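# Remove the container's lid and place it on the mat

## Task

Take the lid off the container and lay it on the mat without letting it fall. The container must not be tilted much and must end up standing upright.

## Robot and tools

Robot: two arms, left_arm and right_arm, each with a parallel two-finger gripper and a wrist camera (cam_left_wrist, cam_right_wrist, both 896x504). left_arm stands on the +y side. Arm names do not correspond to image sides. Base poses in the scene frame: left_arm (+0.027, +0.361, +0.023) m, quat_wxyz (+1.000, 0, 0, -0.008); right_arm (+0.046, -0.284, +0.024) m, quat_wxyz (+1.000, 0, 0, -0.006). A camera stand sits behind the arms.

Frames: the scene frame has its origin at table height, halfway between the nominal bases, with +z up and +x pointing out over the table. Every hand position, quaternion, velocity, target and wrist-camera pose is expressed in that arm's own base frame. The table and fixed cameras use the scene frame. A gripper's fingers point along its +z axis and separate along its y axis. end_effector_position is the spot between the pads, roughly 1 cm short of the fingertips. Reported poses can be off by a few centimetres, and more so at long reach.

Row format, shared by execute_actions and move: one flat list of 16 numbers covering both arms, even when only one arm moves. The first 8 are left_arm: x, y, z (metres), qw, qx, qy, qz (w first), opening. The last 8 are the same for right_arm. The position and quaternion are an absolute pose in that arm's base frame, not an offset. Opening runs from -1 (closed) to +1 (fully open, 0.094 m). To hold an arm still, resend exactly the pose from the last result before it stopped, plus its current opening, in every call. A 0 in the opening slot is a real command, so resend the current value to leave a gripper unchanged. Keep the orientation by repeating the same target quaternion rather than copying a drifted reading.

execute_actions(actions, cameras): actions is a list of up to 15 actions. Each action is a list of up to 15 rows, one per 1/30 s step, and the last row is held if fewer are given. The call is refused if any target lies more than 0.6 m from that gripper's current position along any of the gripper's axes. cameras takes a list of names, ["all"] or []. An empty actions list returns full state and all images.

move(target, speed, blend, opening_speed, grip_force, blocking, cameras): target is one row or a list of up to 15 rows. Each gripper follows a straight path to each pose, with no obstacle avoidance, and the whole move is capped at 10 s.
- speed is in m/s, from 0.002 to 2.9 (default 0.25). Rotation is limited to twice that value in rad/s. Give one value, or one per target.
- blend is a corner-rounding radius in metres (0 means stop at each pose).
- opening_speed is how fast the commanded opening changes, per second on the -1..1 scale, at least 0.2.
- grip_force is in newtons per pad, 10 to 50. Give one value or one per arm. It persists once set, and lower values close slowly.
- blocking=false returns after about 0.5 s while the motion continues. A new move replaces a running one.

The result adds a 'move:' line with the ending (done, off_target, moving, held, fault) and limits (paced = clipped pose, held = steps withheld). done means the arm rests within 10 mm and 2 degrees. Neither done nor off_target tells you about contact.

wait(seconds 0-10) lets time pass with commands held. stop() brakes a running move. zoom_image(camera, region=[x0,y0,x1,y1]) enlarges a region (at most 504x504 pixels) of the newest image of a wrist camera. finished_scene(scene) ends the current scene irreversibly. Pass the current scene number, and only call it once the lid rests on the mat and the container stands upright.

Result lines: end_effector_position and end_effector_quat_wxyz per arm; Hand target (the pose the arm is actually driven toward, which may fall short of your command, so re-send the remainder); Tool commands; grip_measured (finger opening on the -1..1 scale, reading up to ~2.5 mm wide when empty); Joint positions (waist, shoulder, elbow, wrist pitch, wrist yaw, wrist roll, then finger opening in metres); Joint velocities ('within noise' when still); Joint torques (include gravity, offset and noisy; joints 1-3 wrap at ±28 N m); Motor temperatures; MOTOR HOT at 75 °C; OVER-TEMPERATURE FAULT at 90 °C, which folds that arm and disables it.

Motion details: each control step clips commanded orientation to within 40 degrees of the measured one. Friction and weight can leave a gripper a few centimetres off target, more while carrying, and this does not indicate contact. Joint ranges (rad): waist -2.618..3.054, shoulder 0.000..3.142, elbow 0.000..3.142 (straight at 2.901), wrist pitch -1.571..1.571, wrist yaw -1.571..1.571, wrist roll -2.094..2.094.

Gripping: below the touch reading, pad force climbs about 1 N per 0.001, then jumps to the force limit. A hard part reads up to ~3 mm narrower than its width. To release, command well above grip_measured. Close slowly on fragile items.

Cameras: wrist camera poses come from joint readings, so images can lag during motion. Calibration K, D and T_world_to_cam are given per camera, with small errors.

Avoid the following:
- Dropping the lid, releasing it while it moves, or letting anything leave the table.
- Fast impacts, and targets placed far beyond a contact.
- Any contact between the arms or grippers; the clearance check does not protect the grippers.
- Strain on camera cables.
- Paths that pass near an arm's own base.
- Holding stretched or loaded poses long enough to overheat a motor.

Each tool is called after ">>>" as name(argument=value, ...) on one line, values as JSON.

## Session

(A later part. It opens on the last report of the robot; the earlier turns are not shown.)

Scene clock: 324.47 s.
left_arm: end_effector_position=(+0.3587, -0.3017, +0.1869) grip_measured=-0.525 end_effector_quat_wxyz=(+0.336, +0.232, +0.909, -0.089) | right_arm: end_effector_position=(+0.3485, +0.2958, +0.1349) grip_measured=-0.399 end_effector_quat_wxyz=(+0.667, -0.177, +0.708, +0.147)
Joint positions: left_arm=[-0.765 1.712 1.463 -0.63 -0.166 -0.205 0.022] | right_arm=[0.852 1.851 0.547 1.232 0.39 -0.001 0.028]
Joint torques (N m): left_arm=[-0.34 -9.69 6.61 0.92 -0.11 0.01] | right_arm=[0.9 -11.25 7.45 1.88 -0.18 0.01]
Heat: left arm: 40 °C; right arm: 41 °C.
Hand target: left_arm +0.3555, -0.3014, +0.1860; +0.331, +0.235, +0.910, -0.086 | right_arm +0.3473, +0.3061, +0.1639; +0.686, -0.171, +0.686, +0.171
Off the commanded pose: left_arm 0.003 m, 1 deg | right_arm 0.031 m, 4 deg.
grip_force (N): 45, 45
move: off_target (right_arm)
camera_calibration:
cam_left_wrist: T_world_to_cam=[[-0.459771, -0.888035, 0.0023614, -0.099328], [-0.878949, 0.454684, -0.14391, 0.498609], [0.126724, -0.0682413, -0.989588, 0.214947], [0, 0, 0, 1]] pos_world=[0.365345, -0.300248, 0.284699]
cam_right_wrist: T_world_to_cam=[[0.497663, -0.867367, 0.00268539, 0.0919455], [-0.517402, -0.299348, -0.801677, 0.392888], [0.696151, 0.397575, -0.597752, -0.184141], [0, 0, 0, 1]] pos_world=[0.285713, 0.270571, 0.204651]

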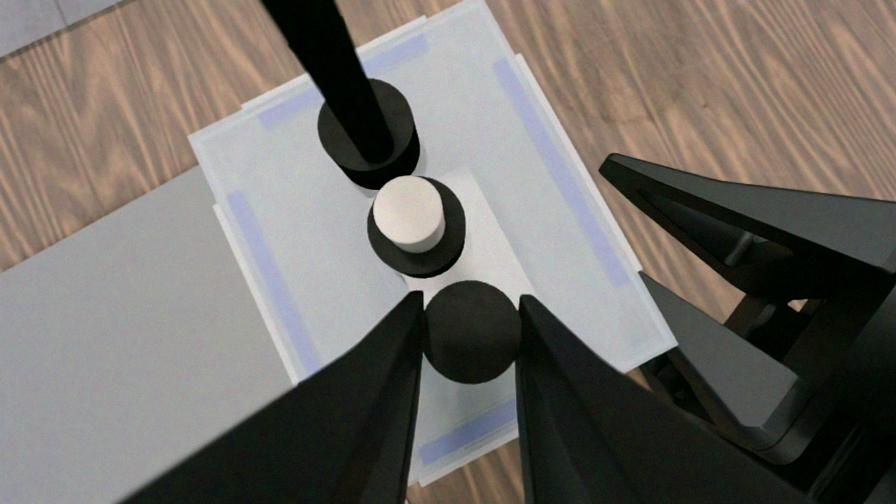

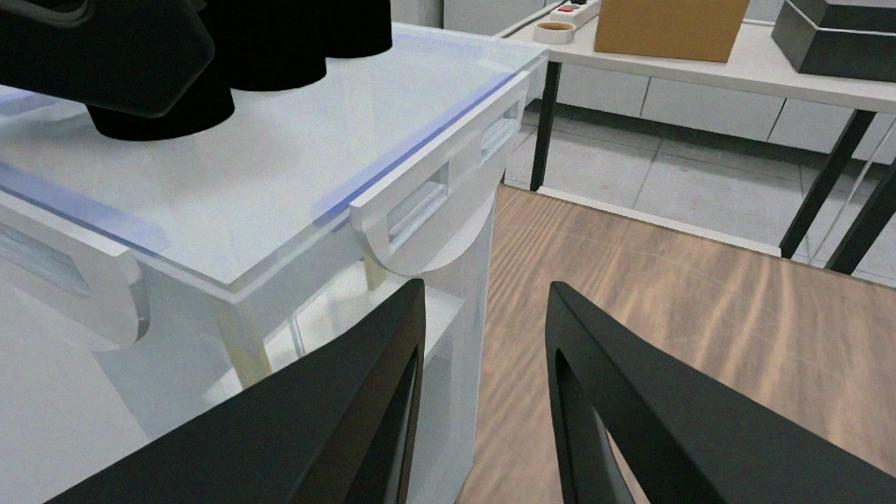

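>>> move(target=[[0.3555,-0.3015,0.186,0.331,0.2353,0.9098,-0.0857,-0.75,0.348,0.307,0.171,0.6861,-0.1711,0.6861,0.1711,-0.4]], cameras=["all"], speed=0.04)

>>> zoom_image(camera="cam_right_wrist", region=[340, 180, 500, 340])

Scene clock: 325.63 s.
left_arm: end_effector_position=(+0.3587, -0.3017, +0.1869) grip_measured=-0.525 end_effector_quat_wxyz=(+0.336, +0.232, +0.909, -0.089) | right_arm: end_effector_position=(+0.3484, +0.2957, +0.1397) grip_measured=-0.399 end_effector_quat_wxyz=(+0.665, -0.178, +0.710, +0.145)
Joint positions: left_arm=[-0.765 1.712 1.463 -0.63 -0.166 -0.205 0.022] | right_arm=[0.852 1.821 0.552 1.191 0.39 -0.001 0.028]
Joint torques (N m): left_arm=[-0.34 -9.68 6.58 0.93 -0.09 0] | right_arm=[0.87 -11.25 7.76 1.94 -0.17 0.01]
Motor temperatures (°C): left_arm=[30 36 33 40 31 30 33] | right_arm=[30 33 35 42 29 31 31]
Heat: left arm: 40 °C; right arm: 42 °C.
Hand target: left_arm +0.3555, -0.3014, +0.1860; +0.331, +0.235, +0.910, -0.086 | right_arm +0.3473, +0.3060, +0.1709; +0.686, -0.171, +0.686, +0.171
Off the commanded pose: left_arm 0.003 m, 1 deg | right_arm 0.033 m, 5 deg.
grip_force (N): 45, 45
move: off_target (right_arm)
camera_calibration:
cam_left_wrist: T_world_to_cam=[[-0.459771, -0.888035, 0.0023614, -0.099328], [-0.878949, 0.454684, -0.14391, 0.498609], [0.126724, -0.0682413, -0.989588, 0.214947], [0, 0, 0, 1]] pos_world=[0.365345, -0.300248, 0.284699]
cam_right_wrist: T_world_to_cam=[[0.497667, -0.867355, 0.00480105, 0.0916429], [-0.5208, -0.30324, -0.798006, 0.398495], [0.69361, 0.394641, -0.602631, -0.178751], [0, 0, 0, 1]] pos_world=[0.285912, 0.270869, 0.209841]

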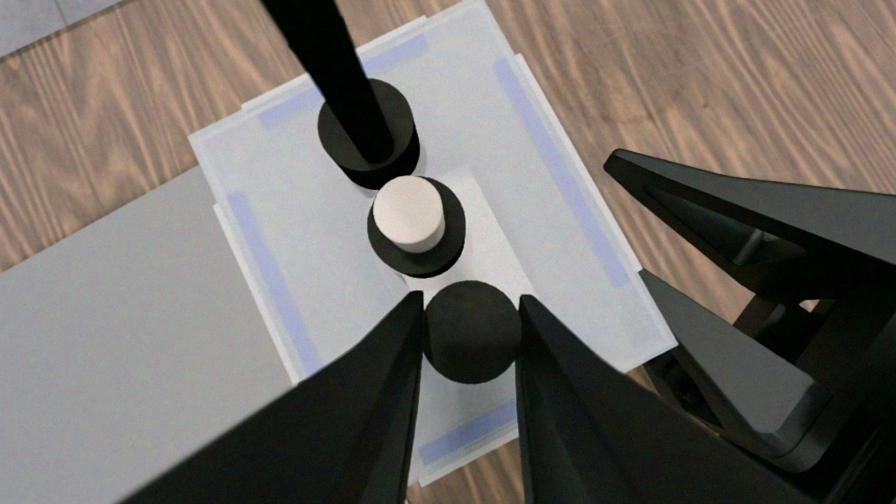

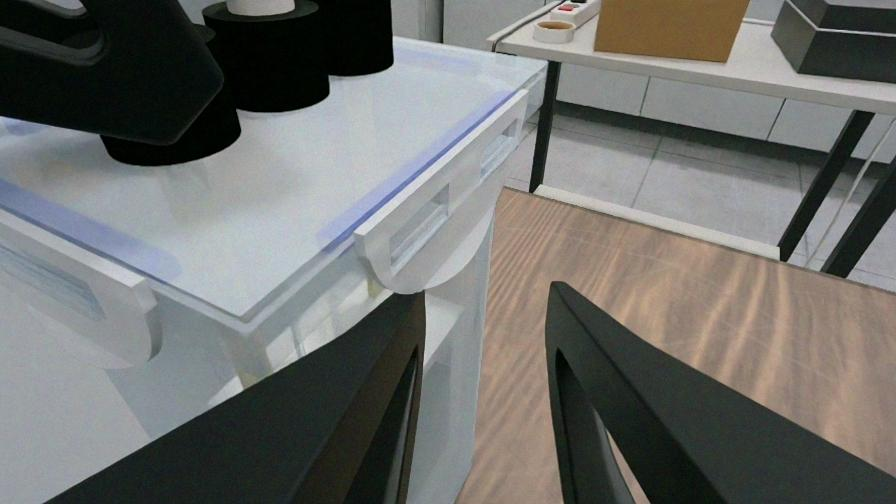

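Scaled by 3.150 from the camera's 896x504 image, which has a finer 1280x720 frame.

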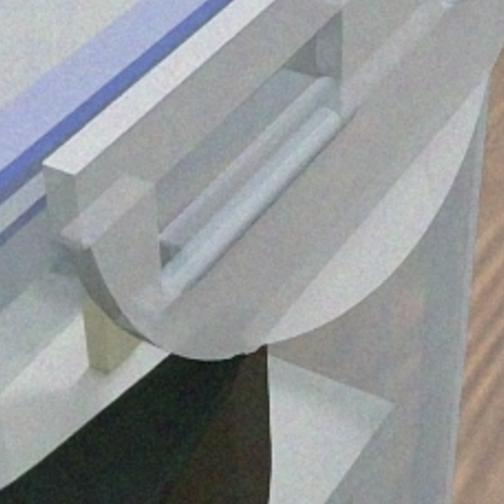

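>>> move(target=[[0.3555,-0.3015,0.186,0.331,0.2353,0.9098,-0.0857,-0.75,0.349,0.308,0.177,0.6861,-0.1711,0.6861,0.1711,-0.4]], cameras=["all"], speed=0.04)

>>> zoom_image(camera="cam_right_wrist", region=[340, 180, 500, 340])

Scene clock: 327.13 s.
left_arm: end_effector_position=(+0.3587, -0.3017, +0.1869) grip_measured=-0.525 end_effector_quat_wxyz=(+0.336, +0.232, +0.909, -0.089) | right_arm: end_effector_position=(+0.3483, +0.2958, +0.1404) grip_measured=-0.399 end_effector_quat_wxyz=(+0.660, -0.182, +0.715, +0.142)
Joint positions: left_arm=[-0.765 1.712 1.463 -0.63 -0.166 -0.205 0.022] | right_arm=[0.852 1.801 0.557 1.149 0.389 -0.001 0.028]
Joint torques (N m): left_arm=[-0.34 -9.63 6.58 0.92 -0.1 0.03] | right_arm=[0.83 -11.32 8.43 2.04 -0.17 0]
Heat: left arm: 40 °C; right arm: 42 °C.
Hand target: left_arm +0.3555, -0.3014, +0.1860; +0.331, +0.235, +0.910, -0.086 | right_arm +0.3479, +0.3066, +0.1769; +0.686, -0.171, +0.686, +0.171
Off the commanded pose: left_arm 0.003 m, 1 deg | right_arm 0.039 m, 6 deg.
grip_force (N): 45, 45
move: off_target (right_arm)
camera_calibration:
cam_left_wrist: T_world_to_cam=[[-0.459485, -0.888182, 0.00263371, -0.0994653], [-0.879112, 0.454366, -0.14392, 0.49853], [0.12663, -0.0684442, -0.989586, 0.214927], [0, 0, 0, 1]] pos_world=[0.365345, -0.300148, 0.284699]
cam_right_wrist: T_world_to_cam=[[0.498435, -0.866866, 0.010257, 0.0904718], [-0.529342, -0.313691, -0.788286, 0.403744], [0.686556, 0.38748, -0.615224, -0.171846], [0, 0, 0, 1]] pos_world=[0.286607, 0.271665, 0.211614]

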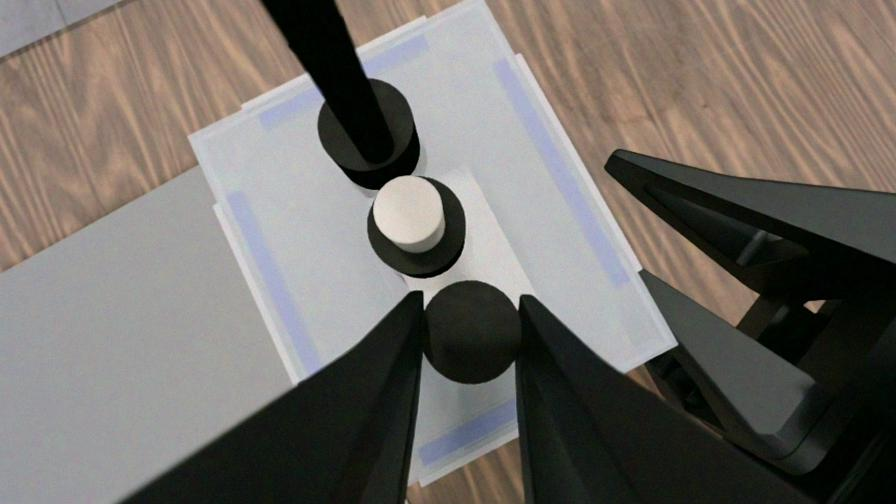

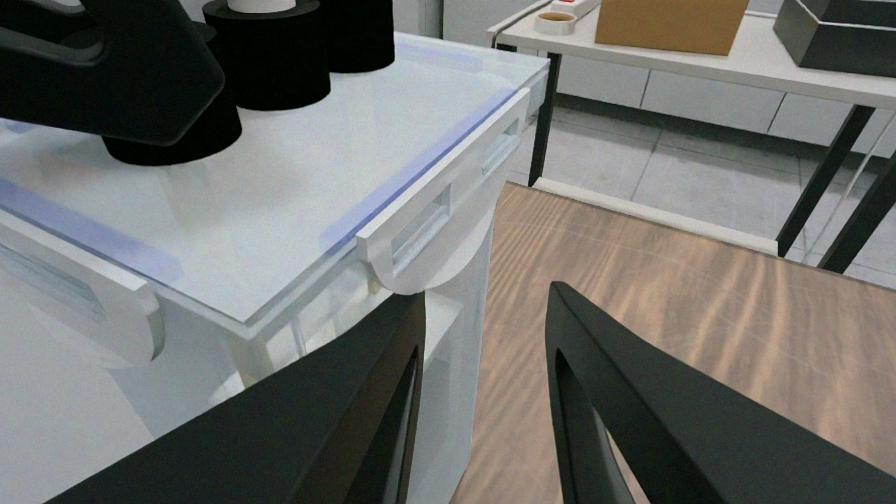

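Scaled by 3.150 from the camera's 896x504 image, which has a finer 1280x720 frame.

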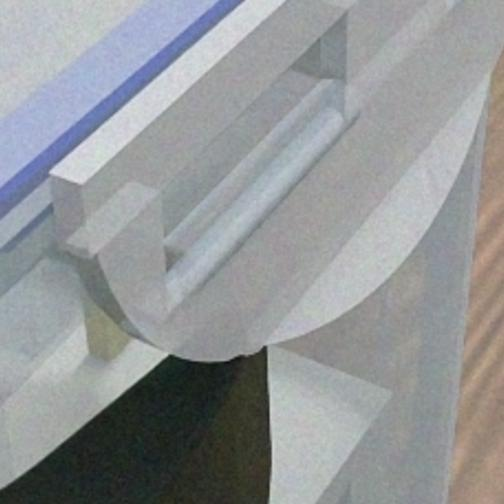

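>>> move(target=[[0.3555,-0.3015,0.186,0.331,0.2353,0.9098,-0.0857,-0.75,0.349,0.285,0.175,0.6861,-0.1711,0.6861,0.1711,-0.4],[0.3555,-0.3015,0.186,0.331,0.2353,0.9098,-0.0857,-0.75,0.349,0.265,0.175,0.6861,-0.1711,0.6861,0.1711,-0.4]], cameras=["all"], speed=0.04, blend=0.01)

>>> zoom_image(camera="cam_right_wrist", region=[340, 180, 500, 340])

Scene clock: 329.20 s.
left_arm: end_effector_position=(+0.3587, -0.3016, +0.1869) grip_measured=-0.525 end_effector_quat_wxyz=(+0.336, +0.232, +0.909, -0.089) | right_arm: end_effector_position=(+0.3512, +0.2683, +0.1584) grip_measured=-0.399 end_effector_quat_wxyz=(+0.672, -0.178, +0.700, +0.161)
Joint positions: left_arm=[-0.765 1.712 1.463 -0.63 -0.166 -0.205 0.022] | right_arm=[0.762 1.71 0.483 1.182 0.278 -0.002 0.028]
Joint torques (N m): left_arm=[-0.35 -9.68 6.61 0.92 -0.11 0.01] | right_arm=[-0.51 -9.94 4.52 2.09 -0.11 0.01]
Heat: left arm: 40 °C; right arm: 42 °C.
Hand target: left_arm +0.3555, -0.3014, +0.1860; +0.331, +0.235, +0.910, -0.086 | right_arm +0.3492, +0.2651, +0.1747; +0.686, -0.171, +0.686, +0.171
Off the commanded pose: left_arm 0.003 m, 1 deg | right_arm 0.017 m, 3 deg.
grip_force (N): 45, 45
move: off_target (right_arm)
camera_calibration:
cam_left_wrist: T_world_to_cam=[[-0.459242, -0.888308, 0.00231125, -0.0994539], [-0.87921, 0.454164, -0.143963, 0.498605], [0.126833, -0.0681458, -0.98958, 0.214928], [0, 0, 0, 1]] pos_world=[0.365444, -0.300148, 0.284699]
cam_right_wrist: T_world_to_cam=[[0.516998, -0.85593, -0.00989653, 0.058812], [-0.499829, -0.29248, -0.815246, 0.399032], [0.694898, 0.426427, -0.57903, -0.171318], [0, 0, 0, 1]] pos_world=[0.288091, 0.240103, 0.226693]

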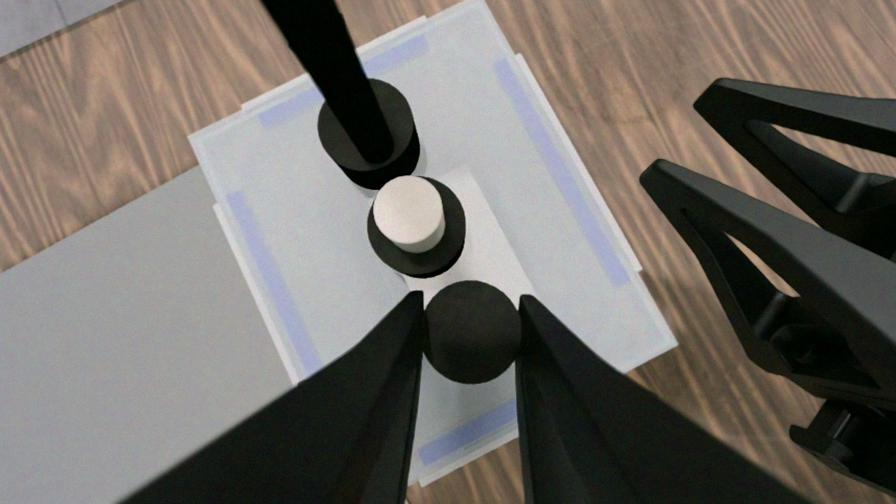

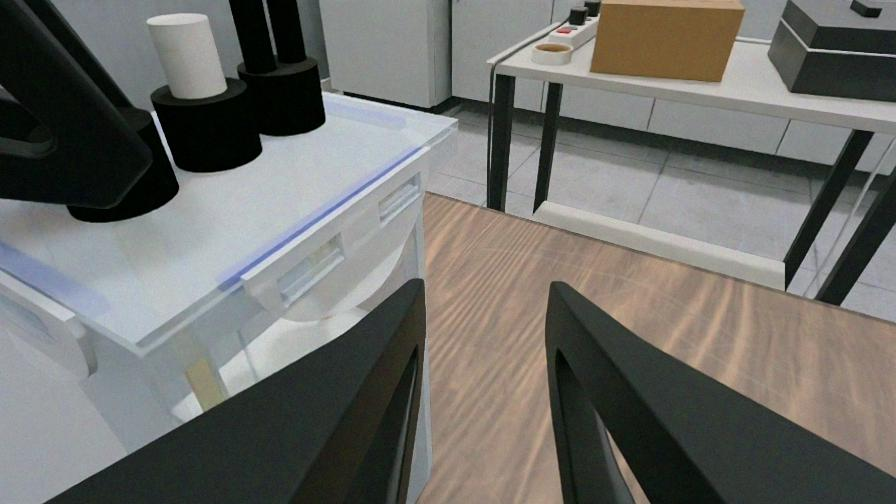

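Scaled by 3.150 from the camera's 896x504 image, which has a finer 1280x720 frame.

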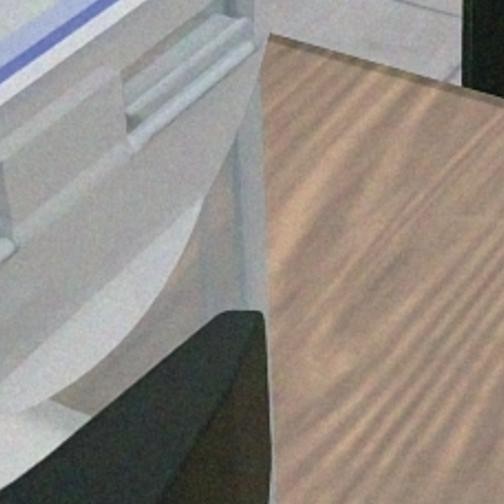

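>>> move(target=[[0.3555,-0.3015,0.186,0.331,0.2353,0.9098,-0.0857,-0.75,0.335,0.270,0.120,0.7760,-0.1266,0.5955,0.1650,-0.4],[0.3555,-0.3015,0.186,0.331,0.2353,0.9098,-0.0857,-0.75,0.348,0.307,0.124,0.7760,-0.1266,0.5955,0.1650,-0.4]], cameras=["all"], speed=0.08)

>>> zoom_image(camera="cam_right_wrist", region=[340, 140, 500, 340])

Scene clock: 337.97 s.
left_arm: end_effector_position=(+0.3587, -0.3016, +0.1869) grip_measured=-0.525 end_effector_quat_wxyz=(+0.336, +0.232, +0.909, -0.089) | right_arm: end_effector_position=(+0.3479, +0.2962, +0.1024) grip_measured=-0.399 end_effector_quat_wxyz=(+0.683, -0.152, +0.705, +0.115)
Joint positions: left_arm=[-0.765 1.712 1.463 -0.63 -0.166 -0.205 0.022] | right_arm=[0.901 2.054 0.561 1.447 0.521 -0.024 0.028]
Joint torques (N m): left_arm=[-0.35 -9.63 6.58 0.92 -0.1 0.02] | right_arm=[0.9 -6.35 5.86 3.01 -0.11 -0.03]
Heat: left arm: 40 °C; right arm: 43 °C.
Hand target: left_arm +0.3555, -0.3014, +0.1860; +0.331, +0.235, +0.910, -0.086 | right_arm +0.3471, +0.3059, +0.1241; +0.712, -0.135, +0.674, +0.146
Off the commanded pose: left_arm 0.003 m, 1 deg | right_arm 0.024 m, 18 deg.
joint sent to its limit (right arm) — joint 4 (wrist pitch), upper limit. The joint targets are off in orientation, not in position.
grip_force (N): 45, 45
move: off_target (right_arm)
camera_calibration:
cam_left_wrist: T_world_to_cam=[[-0.459242, -0.888308, 0.00231125, -0.0994539], [-0.87921, 0.454164, -0.143963, 0.498605], [0.126833, -0.0681458, -0.98958, 0.214928], [0, 0, 0, 1]] pos_world=[0.365444, -0.300148, 0.284699]
cam_right_wrist: T_world_to_cam=[[0.425778, -0.904544, 0.0226542, 0.126624], [-0.514293, -0.262531, -0.816444, 0.35621], [0.744456, 0.335973, -0.576981, -0.20395], [0, 0, 0, 1]] pos_world=[0.281114, 0.276575, 0.170282]

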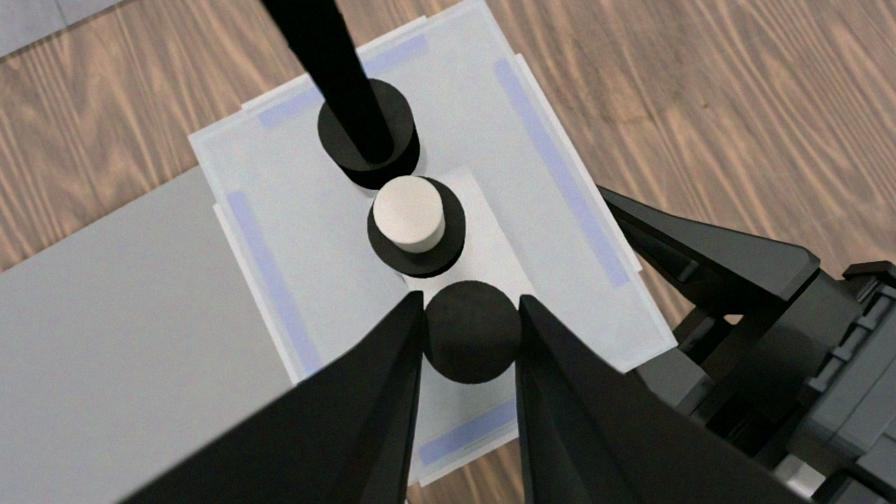

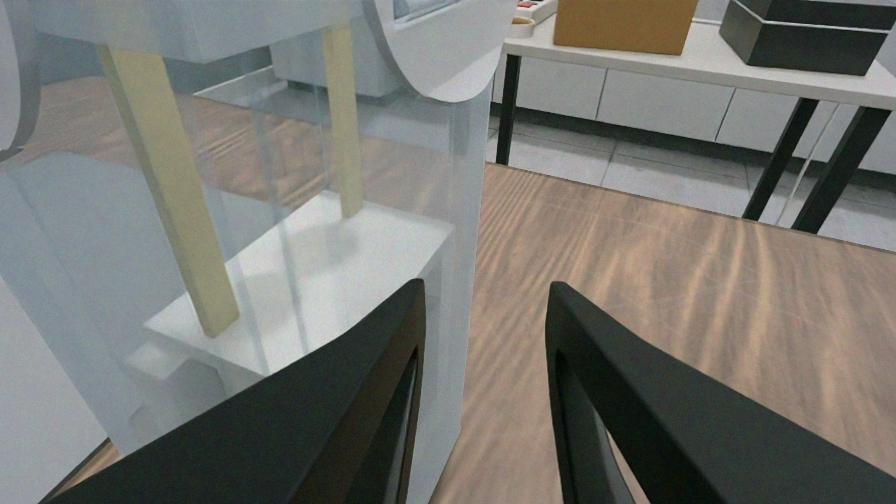

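Scaled by 2.520 from the camera's 896x504 image, which has a finer 1280x720 frame.

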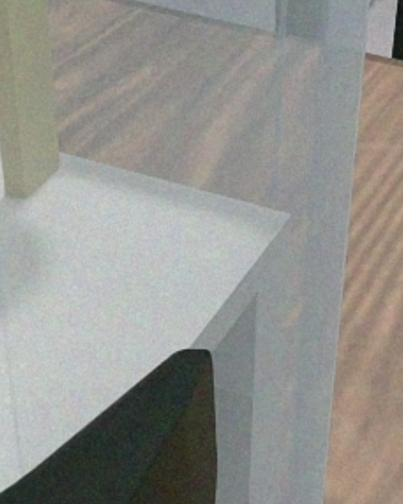

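>>> move(target=[[0.3555,-0.3015,0.186,0.331,0.2353,0.9098,-0.0857,-0.75,0.348,0.307,0.148,0.7760,-0.1266,0.5955,0.1650,-0.4]], cameras=["all"], speed=0.06)

>>> zoom_image(camera="cam_right_wrist", region=[340, 140, 500, 340])

Scene clock: 340.30 s.
left_arm: end_effector_position=(+0.3587, -0.3016, +0.1869) grip_measured=-0.525 end_effector_quat_wxyz=(+0.336, +0.232, +0.909, -0.089) | right_arm: end_effector_position=(+0.3479, +0.2962, +0.1024) grip_measured=-0.399 end_effector_quat_wxyz=(+0.685, -0.161, +0.703, +0.106)
Joint positions: left_arm=[-0.765 1.712 1.463 -0.63 -0.166 -0.205 0.022] | right_arm=[0.901 2.054 0.561 1.447 0.521 -0.049 0.028]
Joint torques (N m): left_arm=[-0.36 -9.68 6.61 0.94 -0.1 0.02] | right_arm=[0.57 -11.04 5.7 3.02 -0.21 -0.04]
Heat: left arm: 40 °C; right arm: 43 °C.
Hand target: left_arm +0.3555, -0.3014, +0.1860; +0.331, +0.235, +0.910, -0.086 | right_arm +0.3469, +0.3050, +0.1473; +0.727, -0.133, +0.657, +0.150
Off the commanded pose: left_arm 0.003 m, 1 deg | right_arm 0.047 m, 18 deg.
joint sent to its limit (right arm) — joint 4 (wrist pitch), upper limit. The joint targets are off in orientation, not in position.
grip_force (N): 45, 45
move: off_target (right_arm)
camera_calibration:
cam_left_wrist: T_world_to_cam=[[-0.459242, -0.888308, 0.00231125, -0.0994539], [-0.87921, 0.454164, -0.143963, 0.498605], [0.126833, -0.0681458, -0.98958, 0.214928], [0, 0, 0, 1]] pos_world=[0.365444, -0.300148, 0.284699]
cam_right_wrist: T_world_to_cam=[[0.426406, -0.903252, 0.048104, 0.123371], [-0.5063, -0.282407, -0.814805, 0.359126], [0.749559, 0.323083, -0.577737, -0.201848], [0, 0, 0, 1]] pos_world=[0.280516, 0.278068, 0.170068]

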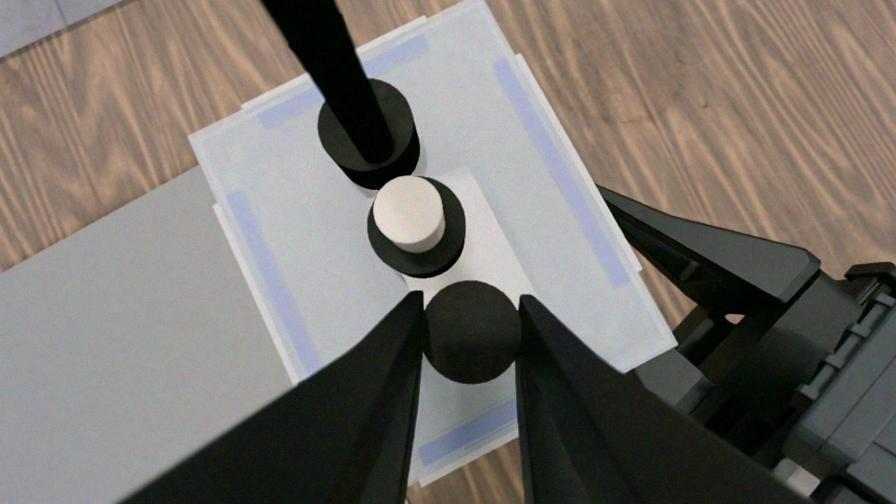

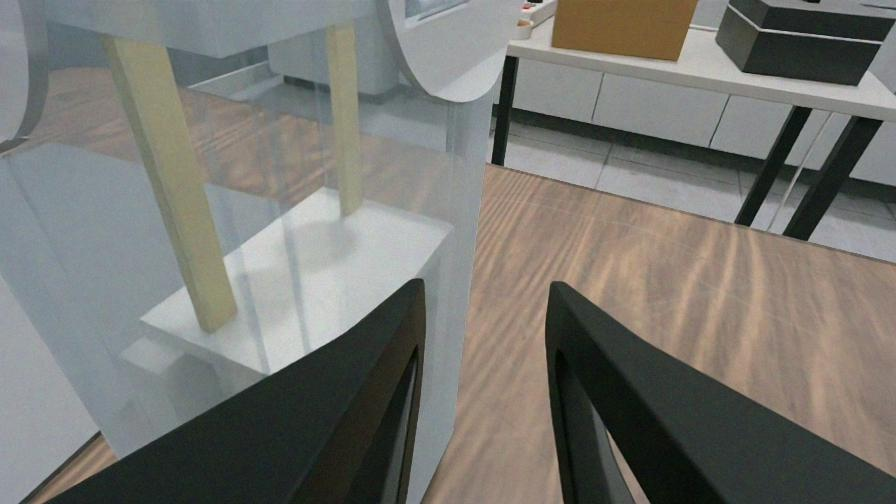

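Scaled by 2.520 from the camera's 896x504 image, which has a finer 1280x720 frame.

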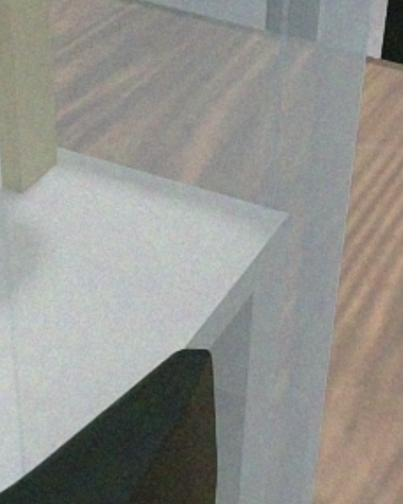

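>>> move(target=[[0.3555,-0.3015,0.186,0.331,0.2353,0.9098,-0.0857,-0.75,0.348,0.307,0.165,0.7560,-0.1586,0.6099,0.1787,-0.4]], cameras=["cam_right_wrist"], speed=0.06)

Scene clock: 342.20 s.
left_arm: end_effector_position=(+0.3588, -0.3014, +0.1868) grip_measured=-0.525 end_effector_quat_wxyz=(+0.336, +0.231, +0.909, -0.088) | right_arm: end_effector_position=(+0.3534, +0.2970, +0.1155) grip_measured=-0.399 end_effector_quat_wxyz=(+0.692, -0.179, +0.689, +0.120)
Joint positions: left_arm=[-0.765 1.712 1.463 -0.631 -0.167 -0.207 0.022] | right_arm=[0.863 2.023 0.561 1.447 0.437 -0.077 0.028]
Joint torques (N m): left_arm=[-0.34 -9.68 6.58 0.93 -0.09 0.03] | right_arm=[0.17 -12.55 4.31 3.04 -0.57 -0.04]
Heat: left arm: 40 °C; right arm: 44 °C.
Hand target: left_arm +0.3555, -0.3014, +0.1860; +0.331, +0.235, +0.910, -0.086 | right_arm +0.3473, +0.3053, +0.1641; +0.735, -0.163, +0.636, +0.170
Off the commanded pose: left_arm 0.003 m, 1 deg | right_arm 0.051 m, 14 deg.
joint sent to its limit (right arm) — joint 4 (wrist pitch), upper limit. The joint targets are off in orientation, not in position.
grip_force (N): 45, 45
move: off_target (right_arm)
camera_calibration:
cam_right_wrist: T_world_to_cam=[[0.466047, -0.882681, 0.0606161, 0.0995338], [-0.469415, -0.304757, -0.828717, 0.368012], [0.749966, 0.357767, -0.556375, -0.211625], [0, 0, 0, 1]] pos_world=[0.285075, 0.275723, 0.181202]
Images, in order (width x height): cam_right_wrist 896x504.

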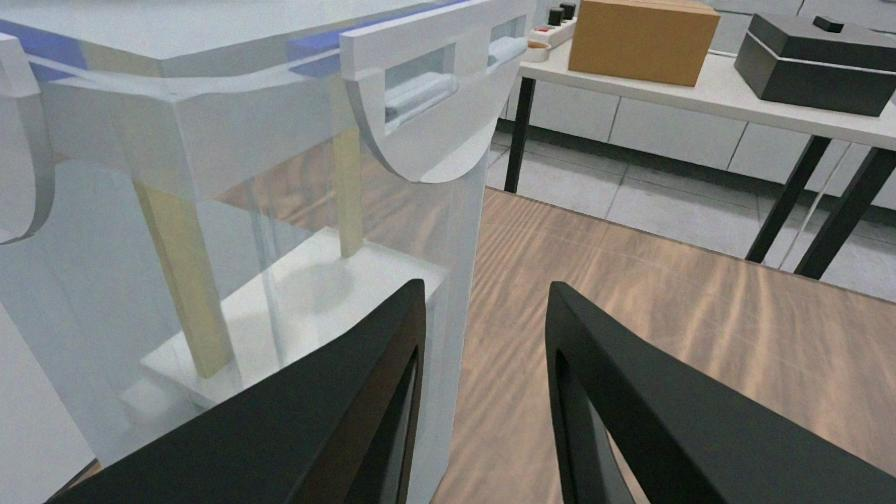

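>>> move(target=[[0.3555,-0.3015,0.186,0.331,0.2353,0.9098,-0.0857,-0.75,0.344,0.303,0.172,0.7560,-0.1586,0.6099,0.1787,-0.4]], cameras=["cam_right_wrist"], speed=0.06)

>>> zoom_image(camera="cam_right_wrist", region=[300, 100, 500, 340])

Scene clock: 343.70 s.
left_arm: end_effector_position=(+0.3588, -0.3013, +0.1869) grip_measured=-0.525 end_effector_quat_wxyz=(+0.336, +0.231, +0.909, -0.088) | right_arm: end_effector_position=(+0.3511, +0.2966, +0.1256) grip_measured=-0.399 end_effector_quat_wxyz=(+0.698, -0.179, +0.682, +0.126)
Joint positions: left_arm=[-0.765 1.712 1.463 -0.631 -0.168 -0.207 0.022] | right_arm=[0.863 1.992 0.551 1.447 0.427 -0.081 0.028]
Joint torques (N m): left_arm=[-0.34 -9.66 6.61 0.94 -0.08 0.03] | right_arm=[0.16 -12.3 3.74 3.04 -0.53 -0.03]
Heat: left arm: 40 °C; right arm: 44 °C.
Hand target: left_arm +0.3555, -0.3014, +0.1860; +0.331, +0.235, +0.910, -0.086 | right_arm +0.3438, +0.3018, +0.1708; +0.738, -0.163, +0.632, +0.171
Off the commanded pose: left_arm 0.003 m, 1 deg | right_arm 0.047 m, 12 deg.
joint sent to its limit (right arm) — joint 4 (wrist pitch), upper limit. The joint targets are off in orientation, not in position.
grip_force (N): 45, 45
move: off_target (right_arm)
camera_calibration:
cam_right_wrist: T_world_to_cam=[[0.473842, -0.878768, 0.0569198, 0.0963034], [-0.453912, -0.299121, -0.839339, 0.369432], [0.754611, 0.371878, -0.54062, -0.211912], [0, 0, 0, 1]] pos_world=[0.281968, 0.273938, 0.190033]
Images, in order (width x height): cam_right_wrist 896x504.

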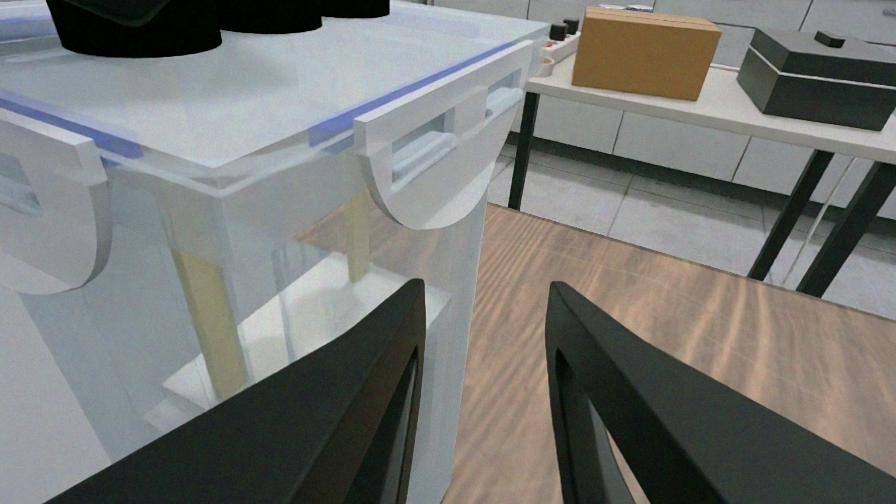

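Scaled by 2.100 from the camera's 896x504 image, which has a finer 1280x720 frame.

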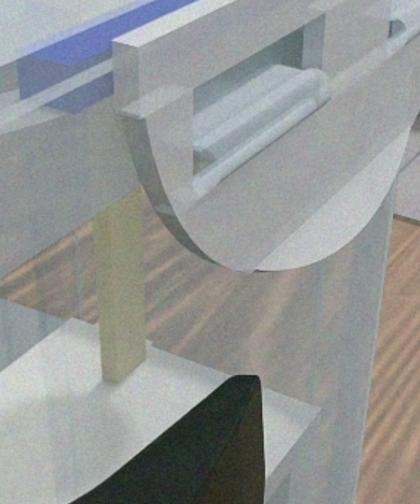

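>>> move(target=[[0.3555,-0.3015,0.186,0.331,0.2353,0.9098,-0.0857,-0.75,0.342,0.308,0.182,0.7560,-0.1586,0.6099,0.1787,-0.4]], cameras=["cam_right_wrist"], speed=0.06)

>>> zoom_image(camera="cam_right_wrist", region=[300, 100, 500, 340])

Scene clock: 345.27 s.
left_arm: end_effector_position=(+0.3588, -0.3013, +0.1869) grip_measured=-0.525 end_effector_quat_wxyz=(+0.336, +0.231, +0.909, -0.088) | right_arm: end_effector_position=(+0.3510, +0.2965, +0.1313) grip_measured=-0.399 end_effector_quat_wxyz=(+0.702, -0.180, +0.678, +0.125)
Joint positions: left_arm=[-0.765 1.712 1.463 -0.631 -0.168 -0.207 0.022] | right_arm=[0.863 1.979 0.551 1.447 0.427 -0.09 0.028]
Joint torques (N m): left_arm=[-0.34 -9.65 6.61 0.92 -0.08 0.02] | right_arm=[1.32 -12.25 4.83 3.03 -0.45 -0.03]
Heat: left arm: 40 °C; right arm: 44 °C.
Hand target: left_arm +0.3555, -0.3014, +0.1860; +0.331, +0.235, +0.910, -0.086 | right_arm +0.3415, +0.3061, +0.1805; +0.745, -0.161, +0.624, +0.174
Off the commanded pose: left_arm 0.003 m, 1 deg | right_arm 0.053 m, 12 deg.
joint sent to its limit (right arm) — joint 4 (wrist pitch), upper limit. The joint targets still meet the commanded pose.
grip_force (N): 45, 45
move: off_target (right_arm)
camera_calibration:
cam_right_wrist: T_world_to_cam=[[0.473012, -0.878866, 0.0620808, 0.0955394], [-0.443379, -0.298334, -0.845229, 0.370894], [0.761364, 0.372278, -0.530787, -0.212534], [0, 0, 0, 1]] pos_world=[0.281071, 0.273739, 0.194749]
Images, in order (width x height): cam_right_wrist 896x504.

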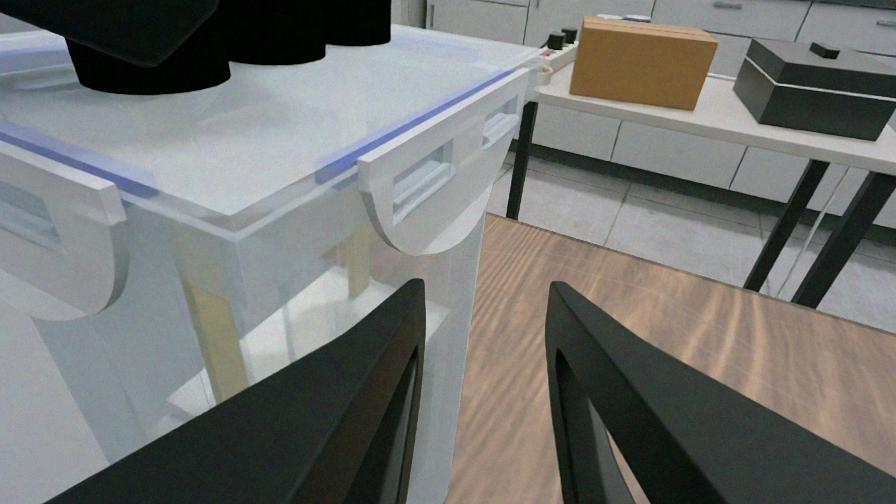

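Scaled by 2.100 from the camera's 896x504 image, which has a finer 1280x720 frame.

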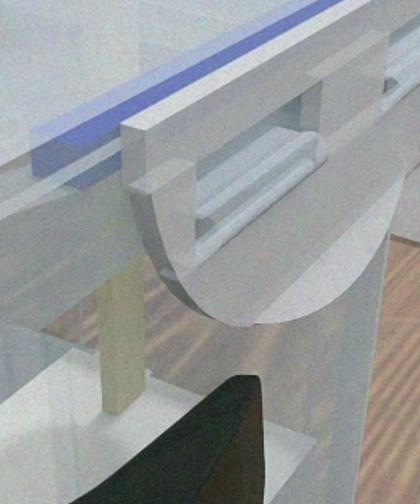

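>>> move(target=[[0.3555,-0.3015,0.186,0.331,0.2353,0.9098,-0.0857,-0.75,0.342,0.308,0.192,0.7560,-0.1586,0.6099,0.1787,-0.4]], cameras=["cam_right_wrist"], speed=0.06)

>>> zoom_image(camera="cam_right_wrist", region=[300, 100, 500, 340])

Scene clock: 346.37 s.
left_arm: end_effector_position=(+0.3588, -0.3013, +0.1869) grip_measured=-0.525 end_effector_quat_wxyz=(+0.336, +0.231, +0.909, -0.088) | right_arm: end_effector_position=(+0.3508, +0.2963, +0.1400) grip_measured=-0.399 end_effector_quat_wxyz=(+0.708, -0.178, +0.671, +0.126)
Joint positions: left_arm=[-0.765 1.712 1.463 -0.631 -0.168 -0.207 0.022] | right_arm=[0.863 1.959 0.551 1.447 0.427 -0.1 0.028]
Joint torques (N m): left_arm=[-0.36 -9.68 6.63 0.93 -0.08 0.05] | right_arm=[1.13 -12.1 5.3 3.02 -0.5 -0.01]
Heat: left arm: 40 °C; right arm: 44 °C.
Hand target: left_arm +0.3555, -0.3014, +0.1860; +0.331, +0.235, +0.910, -0.086 | right_arm +0.3413, +0.3058, +0.1905; +0.752, -0.160, +0.615, +0.176
Off the commanded pose: left_arm 0.003 m, 1 deg | right_arm 0.054 m, 11 deg.
joint sent to its limit (right arm) — joint 4 (wrist pitch), upper limit. The joint targets still meet the commanded pose.
grip_force (N): 45, 45
move: off_target (right_arm)
camera_calibration:
cam_right_wrist: T_world_to_cam=[[0.47203, -0.879202, 0.0647404, 0.0949941], [-0.428575, -0.293029, -0.854668, 0.372736], [0.770397, 0.375683, -0.515122, -0.214006], [0, 0, 0, 1]] pos_world=[0.279775, 0.27314, 0.202177]
Images, in order (width x height): cam_right_wrist 896x504.

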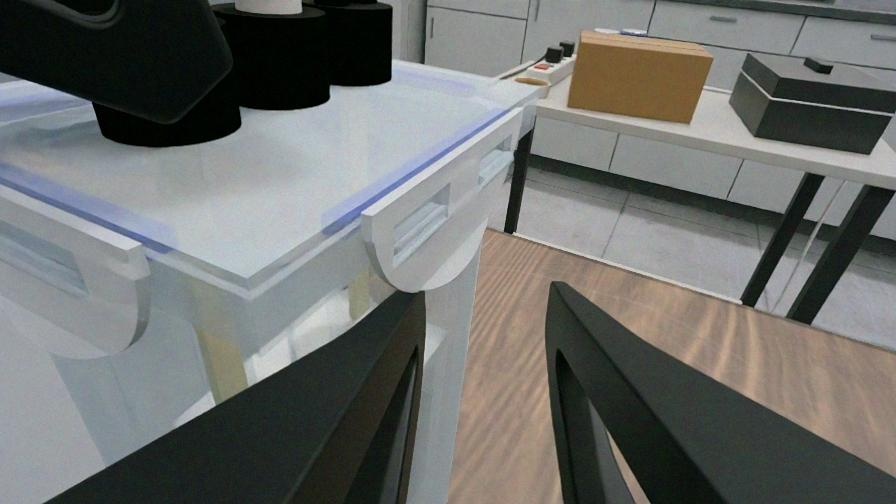

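Scaled by 2.100 from the camera's 896x504 image, which has a finer 1280x720 frame.

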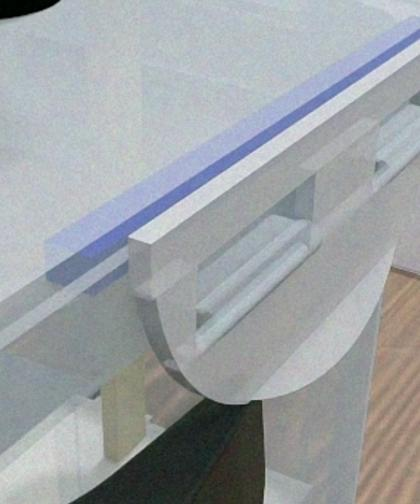

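>>> move(target=[[0.3555,-0.3015,0.186,0.331,0.2353,0.9098,-0.0857,-0.75,0.343,0.308,0.200,0.7560,-0.1586,0.6099,0.1787,-0.4]], cameras=["cam_right_wrist"], speed=0.06)

>>> zoom_image(camera="cam_right_wrist", region=[300, 100, 500, 340])

Scene clock: 347.43 s.
left_arm: end_effector_position=(+0.3588, -0.3013, +0.1869) grip_measured=-0.525 end_effector_quat_wxyz=(+0.336, +0.231, +0.909, -0.088) | right_arm: end_effector_position=(+0.3506, +0.2965, +0.1413) grip_measured=-0.399 end_effector_quat_wxyz=(+0.710, -0.181, +0.670, +0.124)
Joint positions: left_arm=[-0.765 1.712 1.463 -0.631 -0.168 -0.207 0.022] | right_arm=[0.863 1.956 0.551 1.446 0.425 -0.109 0.028]
Joint torques (N m): left_arm=[-0.34 -9.68 6.6 0.94 -0.09 0.02] | right_arm=[0.81 -13.53 5.82 2.91 -0.53 0.02]
Heat: left arm: 40 °C; right arm: 45 °C.
Hand target: left_arm +0.3556, -0.3015, +0.1860; +0.331, +0.235, +0.910, -0.086 | right_arm +0.3420, +0.3054, +0.1980; +0.755, -0.159, +0.611, +0.177
Off the commanded pose: left_arm 0.003 m, 1 deg | right_arm 0.060 m, 11 deg.
grip_force (N): 45, 45
move: off_target (right_arm)
camera_calibration:
cam_right_wrist: T_world_to_cam=[[0.472724, -0.878238, 0.072315, 0.0936087], [-0.423889, -0.298573, -0.855086, 0.373816], [0.772561, 0.373566, -0.513418, -0.213665], [0, 0, 0, 1]] pos_world=[0.279275, 0.27364, 0.203176]
Images, in order (width x height): cam_right_wrist 896x504.

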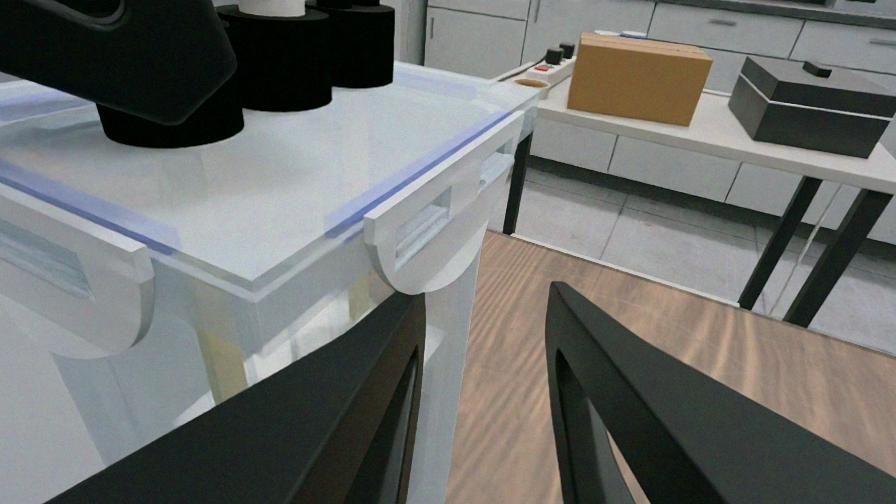

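Scaled by 2.100 from the camera's 896x504 image, which has a finer 1280x720 frame.

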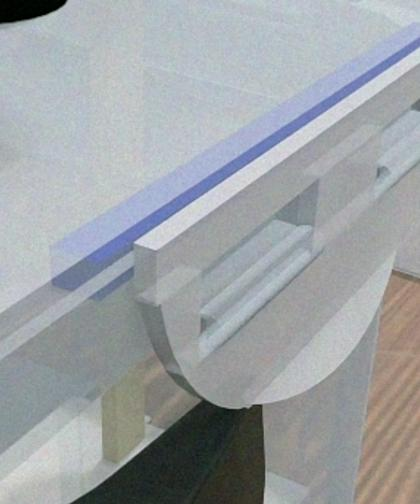

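>>> move(target=[[0.3555,-0.3015,0.186,0.331,0.2353,0.9098,-0.0857,-0.75,0.343,0.295,0.195,0.7560,-0.1586,0.6099,0.1787,-1.0]], cameras=["all"], speed=0.06, opening_speed=0.3)

>>> zoom_image(camera="cam_right_wrist", region=[340, 140, 540, 340])

Scene clock: 350.57 s.
left_arm: end_effector_position=(+0.3588, -0.3012, +0.1868) grip_measured=-0.525 end_effector_quat_wxyz=(+0.335, +0.230, +0.909, -0.088) | right_arm: end_effector_position=(+0.3437, +0.3017, +0.1413) grip_measured=-0.983 end_effector_quat_wxyz=(+0.704, -0.206, +0.664, +0.147)
Joint positions: left_arm=[-0.765 1.712 1.463 -0.631 -0.168 -0.209 0.022] | right_arm=[0.851 1.939 0.529 1.446 0.344 -0.108 0.001]
Joint torques (N m): left_arm=[-0.34 -9.68 6.61 0.93 -0.07 0.04] | right_arm=[-0.57 -12.78 4.48 3.05 0.04 0.15]
Heat: left arm: 40 °C; right arm: 45 °C.
Hand target: left_arm +0.3555, -0.3014, +0.1860; +0.331, +0.235, +0.910, -0.086 | right_arm +0.3427, +0.2943, +0.1926; +0.751, -0.160, +0.615, +0.178
Off the commanded pose: left_arm 0.003 m, 1 deg | right_arm 0.054 m, 11 deg.
joint sent to its limit (right arm) — joint 4 (wrist pitch), upper limit. The joint targets still meet the commanded pose.
grip_force (N): 45, 45
move: off_target (right_arm)
camera_calibration:
cam_left_wrist: T_world_to_cam=[[-0.455659, -0.890151, 0.00258356, -0.100902], [-0.881134, 0.450627, -0.143314, 0.497892], [0.126407, -0.0675789, -0.989674, 0.215104], [0, 0, 0, 1]] pos_world=[0.365542, -0.299645, 0.284498]
cam_right_wrist: T_world_to_cam=[[0.533295, -0.842519, 0.0758821, 0.0692323], [-0.403113, -0.331971, -0.852816, 0.375091], [0.743704, 0.424214, -0.516669, -0.215151], [0, 0, 0, 1]] pos_world=[0.274292, 0.274119, 0.203468]

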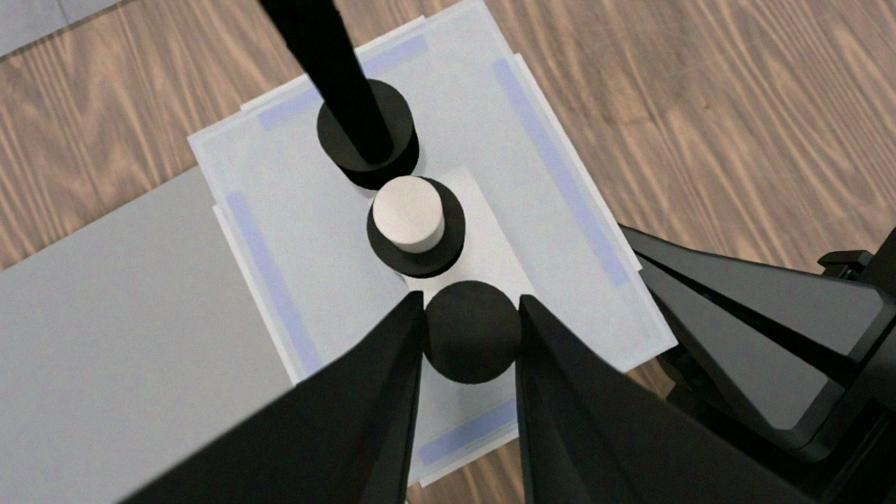

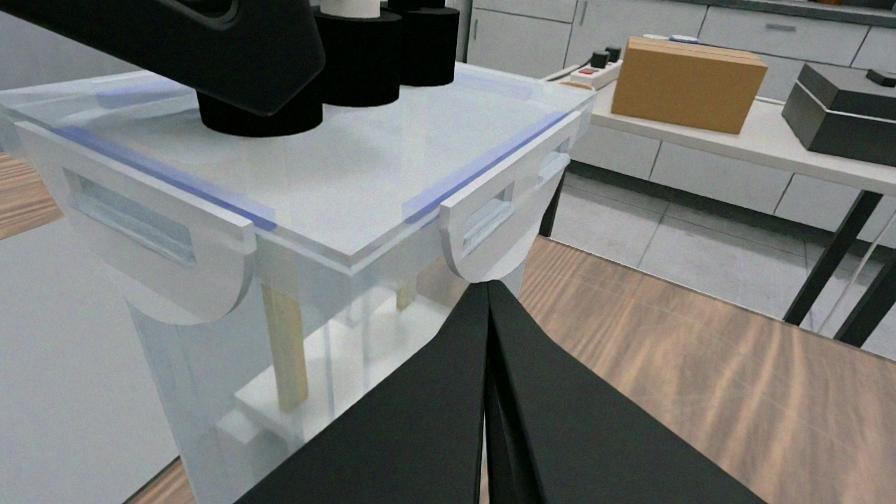

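Scaled by 2.520 from the camera's 896x504 image, which has a finer 1280x720 frame.

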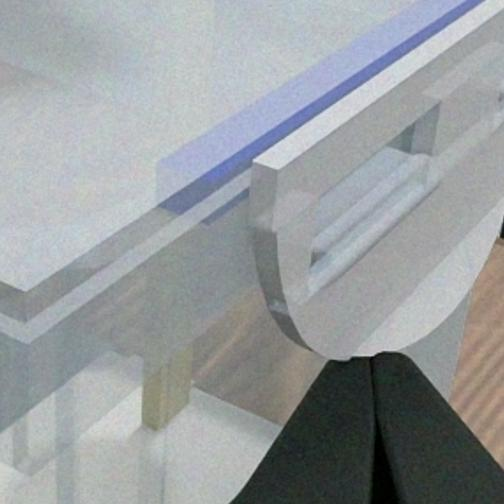

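>>> move(target=[[0.3555,-0.3015,0.186,0.331,0.2353,0.9098,-0.0857,-0.75,0.33,0.26,0.15,0.7054,-0.0493,0.7054,0.0493,-1],[0.3555,-0.3015,0.186,0.331,0.2353,0.9098,-0.0857,-0.75,0.22,0.05,0.30,0.577,-0.337,0.693,0.272,0]], cameras=["cam_right_wrist"], speed=0.2)

Scene clock: 360.77 s.
left_arm: end_effector_position=(+0.3588, -0.3012, +0.1868) grip_measured=-0.525 end_effector_quat_wxyz=(+0.335, +0.230, +0.909, -0.088) | right_arm: end_effector_position=(+0.2173, +0.0508, +0.2893) grip_measured=-0.002 end_effector_quat_wxyz=(+0.566, -0.334, +0.702, +0.273)
Joint positions: left_arm=[-0.765 1.712 1.463 -0.631 -0.168 -0.209 0.022] | right_arm=[-0.689 1.071 1.018 -1.569 -1.359 -1.618 0.047]
Joint torques (N m): left_arm=[-0.34 -9.68 6.61 0.93 -0.08 0.05] | right_arm=[0.02 -0.06 9.02 -0.05 -0.88 -0.12]
Heat: left arm: 40 °C; right arm: 44 °C.
Hand target: left_arm +0.3555, -0.3014, +0.1860; +0.331, +0.235, +0.910, -0.086 | right_arm +0.2197, +0.0500, +0.2997; +0.577, -0.336, +0.693, +0.271
Off the commanded pose: left_arm 0.003 m, 1 deg | right_arm 0.011 m, 2 deg.
joint sent to its limit (right arm) — joint 4 (wrist pitch), lower limit. The joint targets still meet the commanded pose.
grip_force (N): 45, 45
move: off_target (right_arm); target 2's new opening was sent with right_arm's hand 0.011 m and 2 deg from that target
camera_calibration:
cam_right_wrist: T_world_to_cam=[[0.810326, -0.584706, -0.0386055, -0.126061], [-0.435181, -0.556367, -0.707865, 0.343496], [0.392414, 0.590402, -0.705292, 0.184139], [0, 0, 0, 1]] pos_world=[0.179375, 0.00868545, 0.368154]
Images, in order (width x height): cam_right_wrist 896x504.

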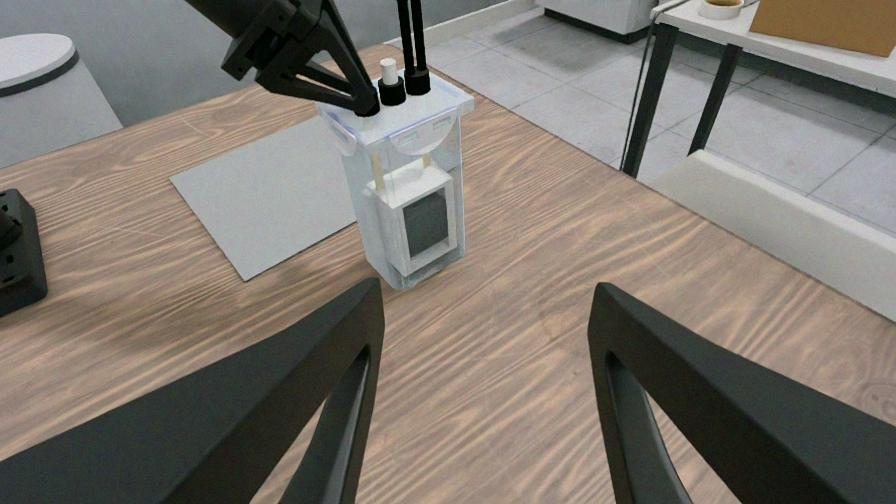

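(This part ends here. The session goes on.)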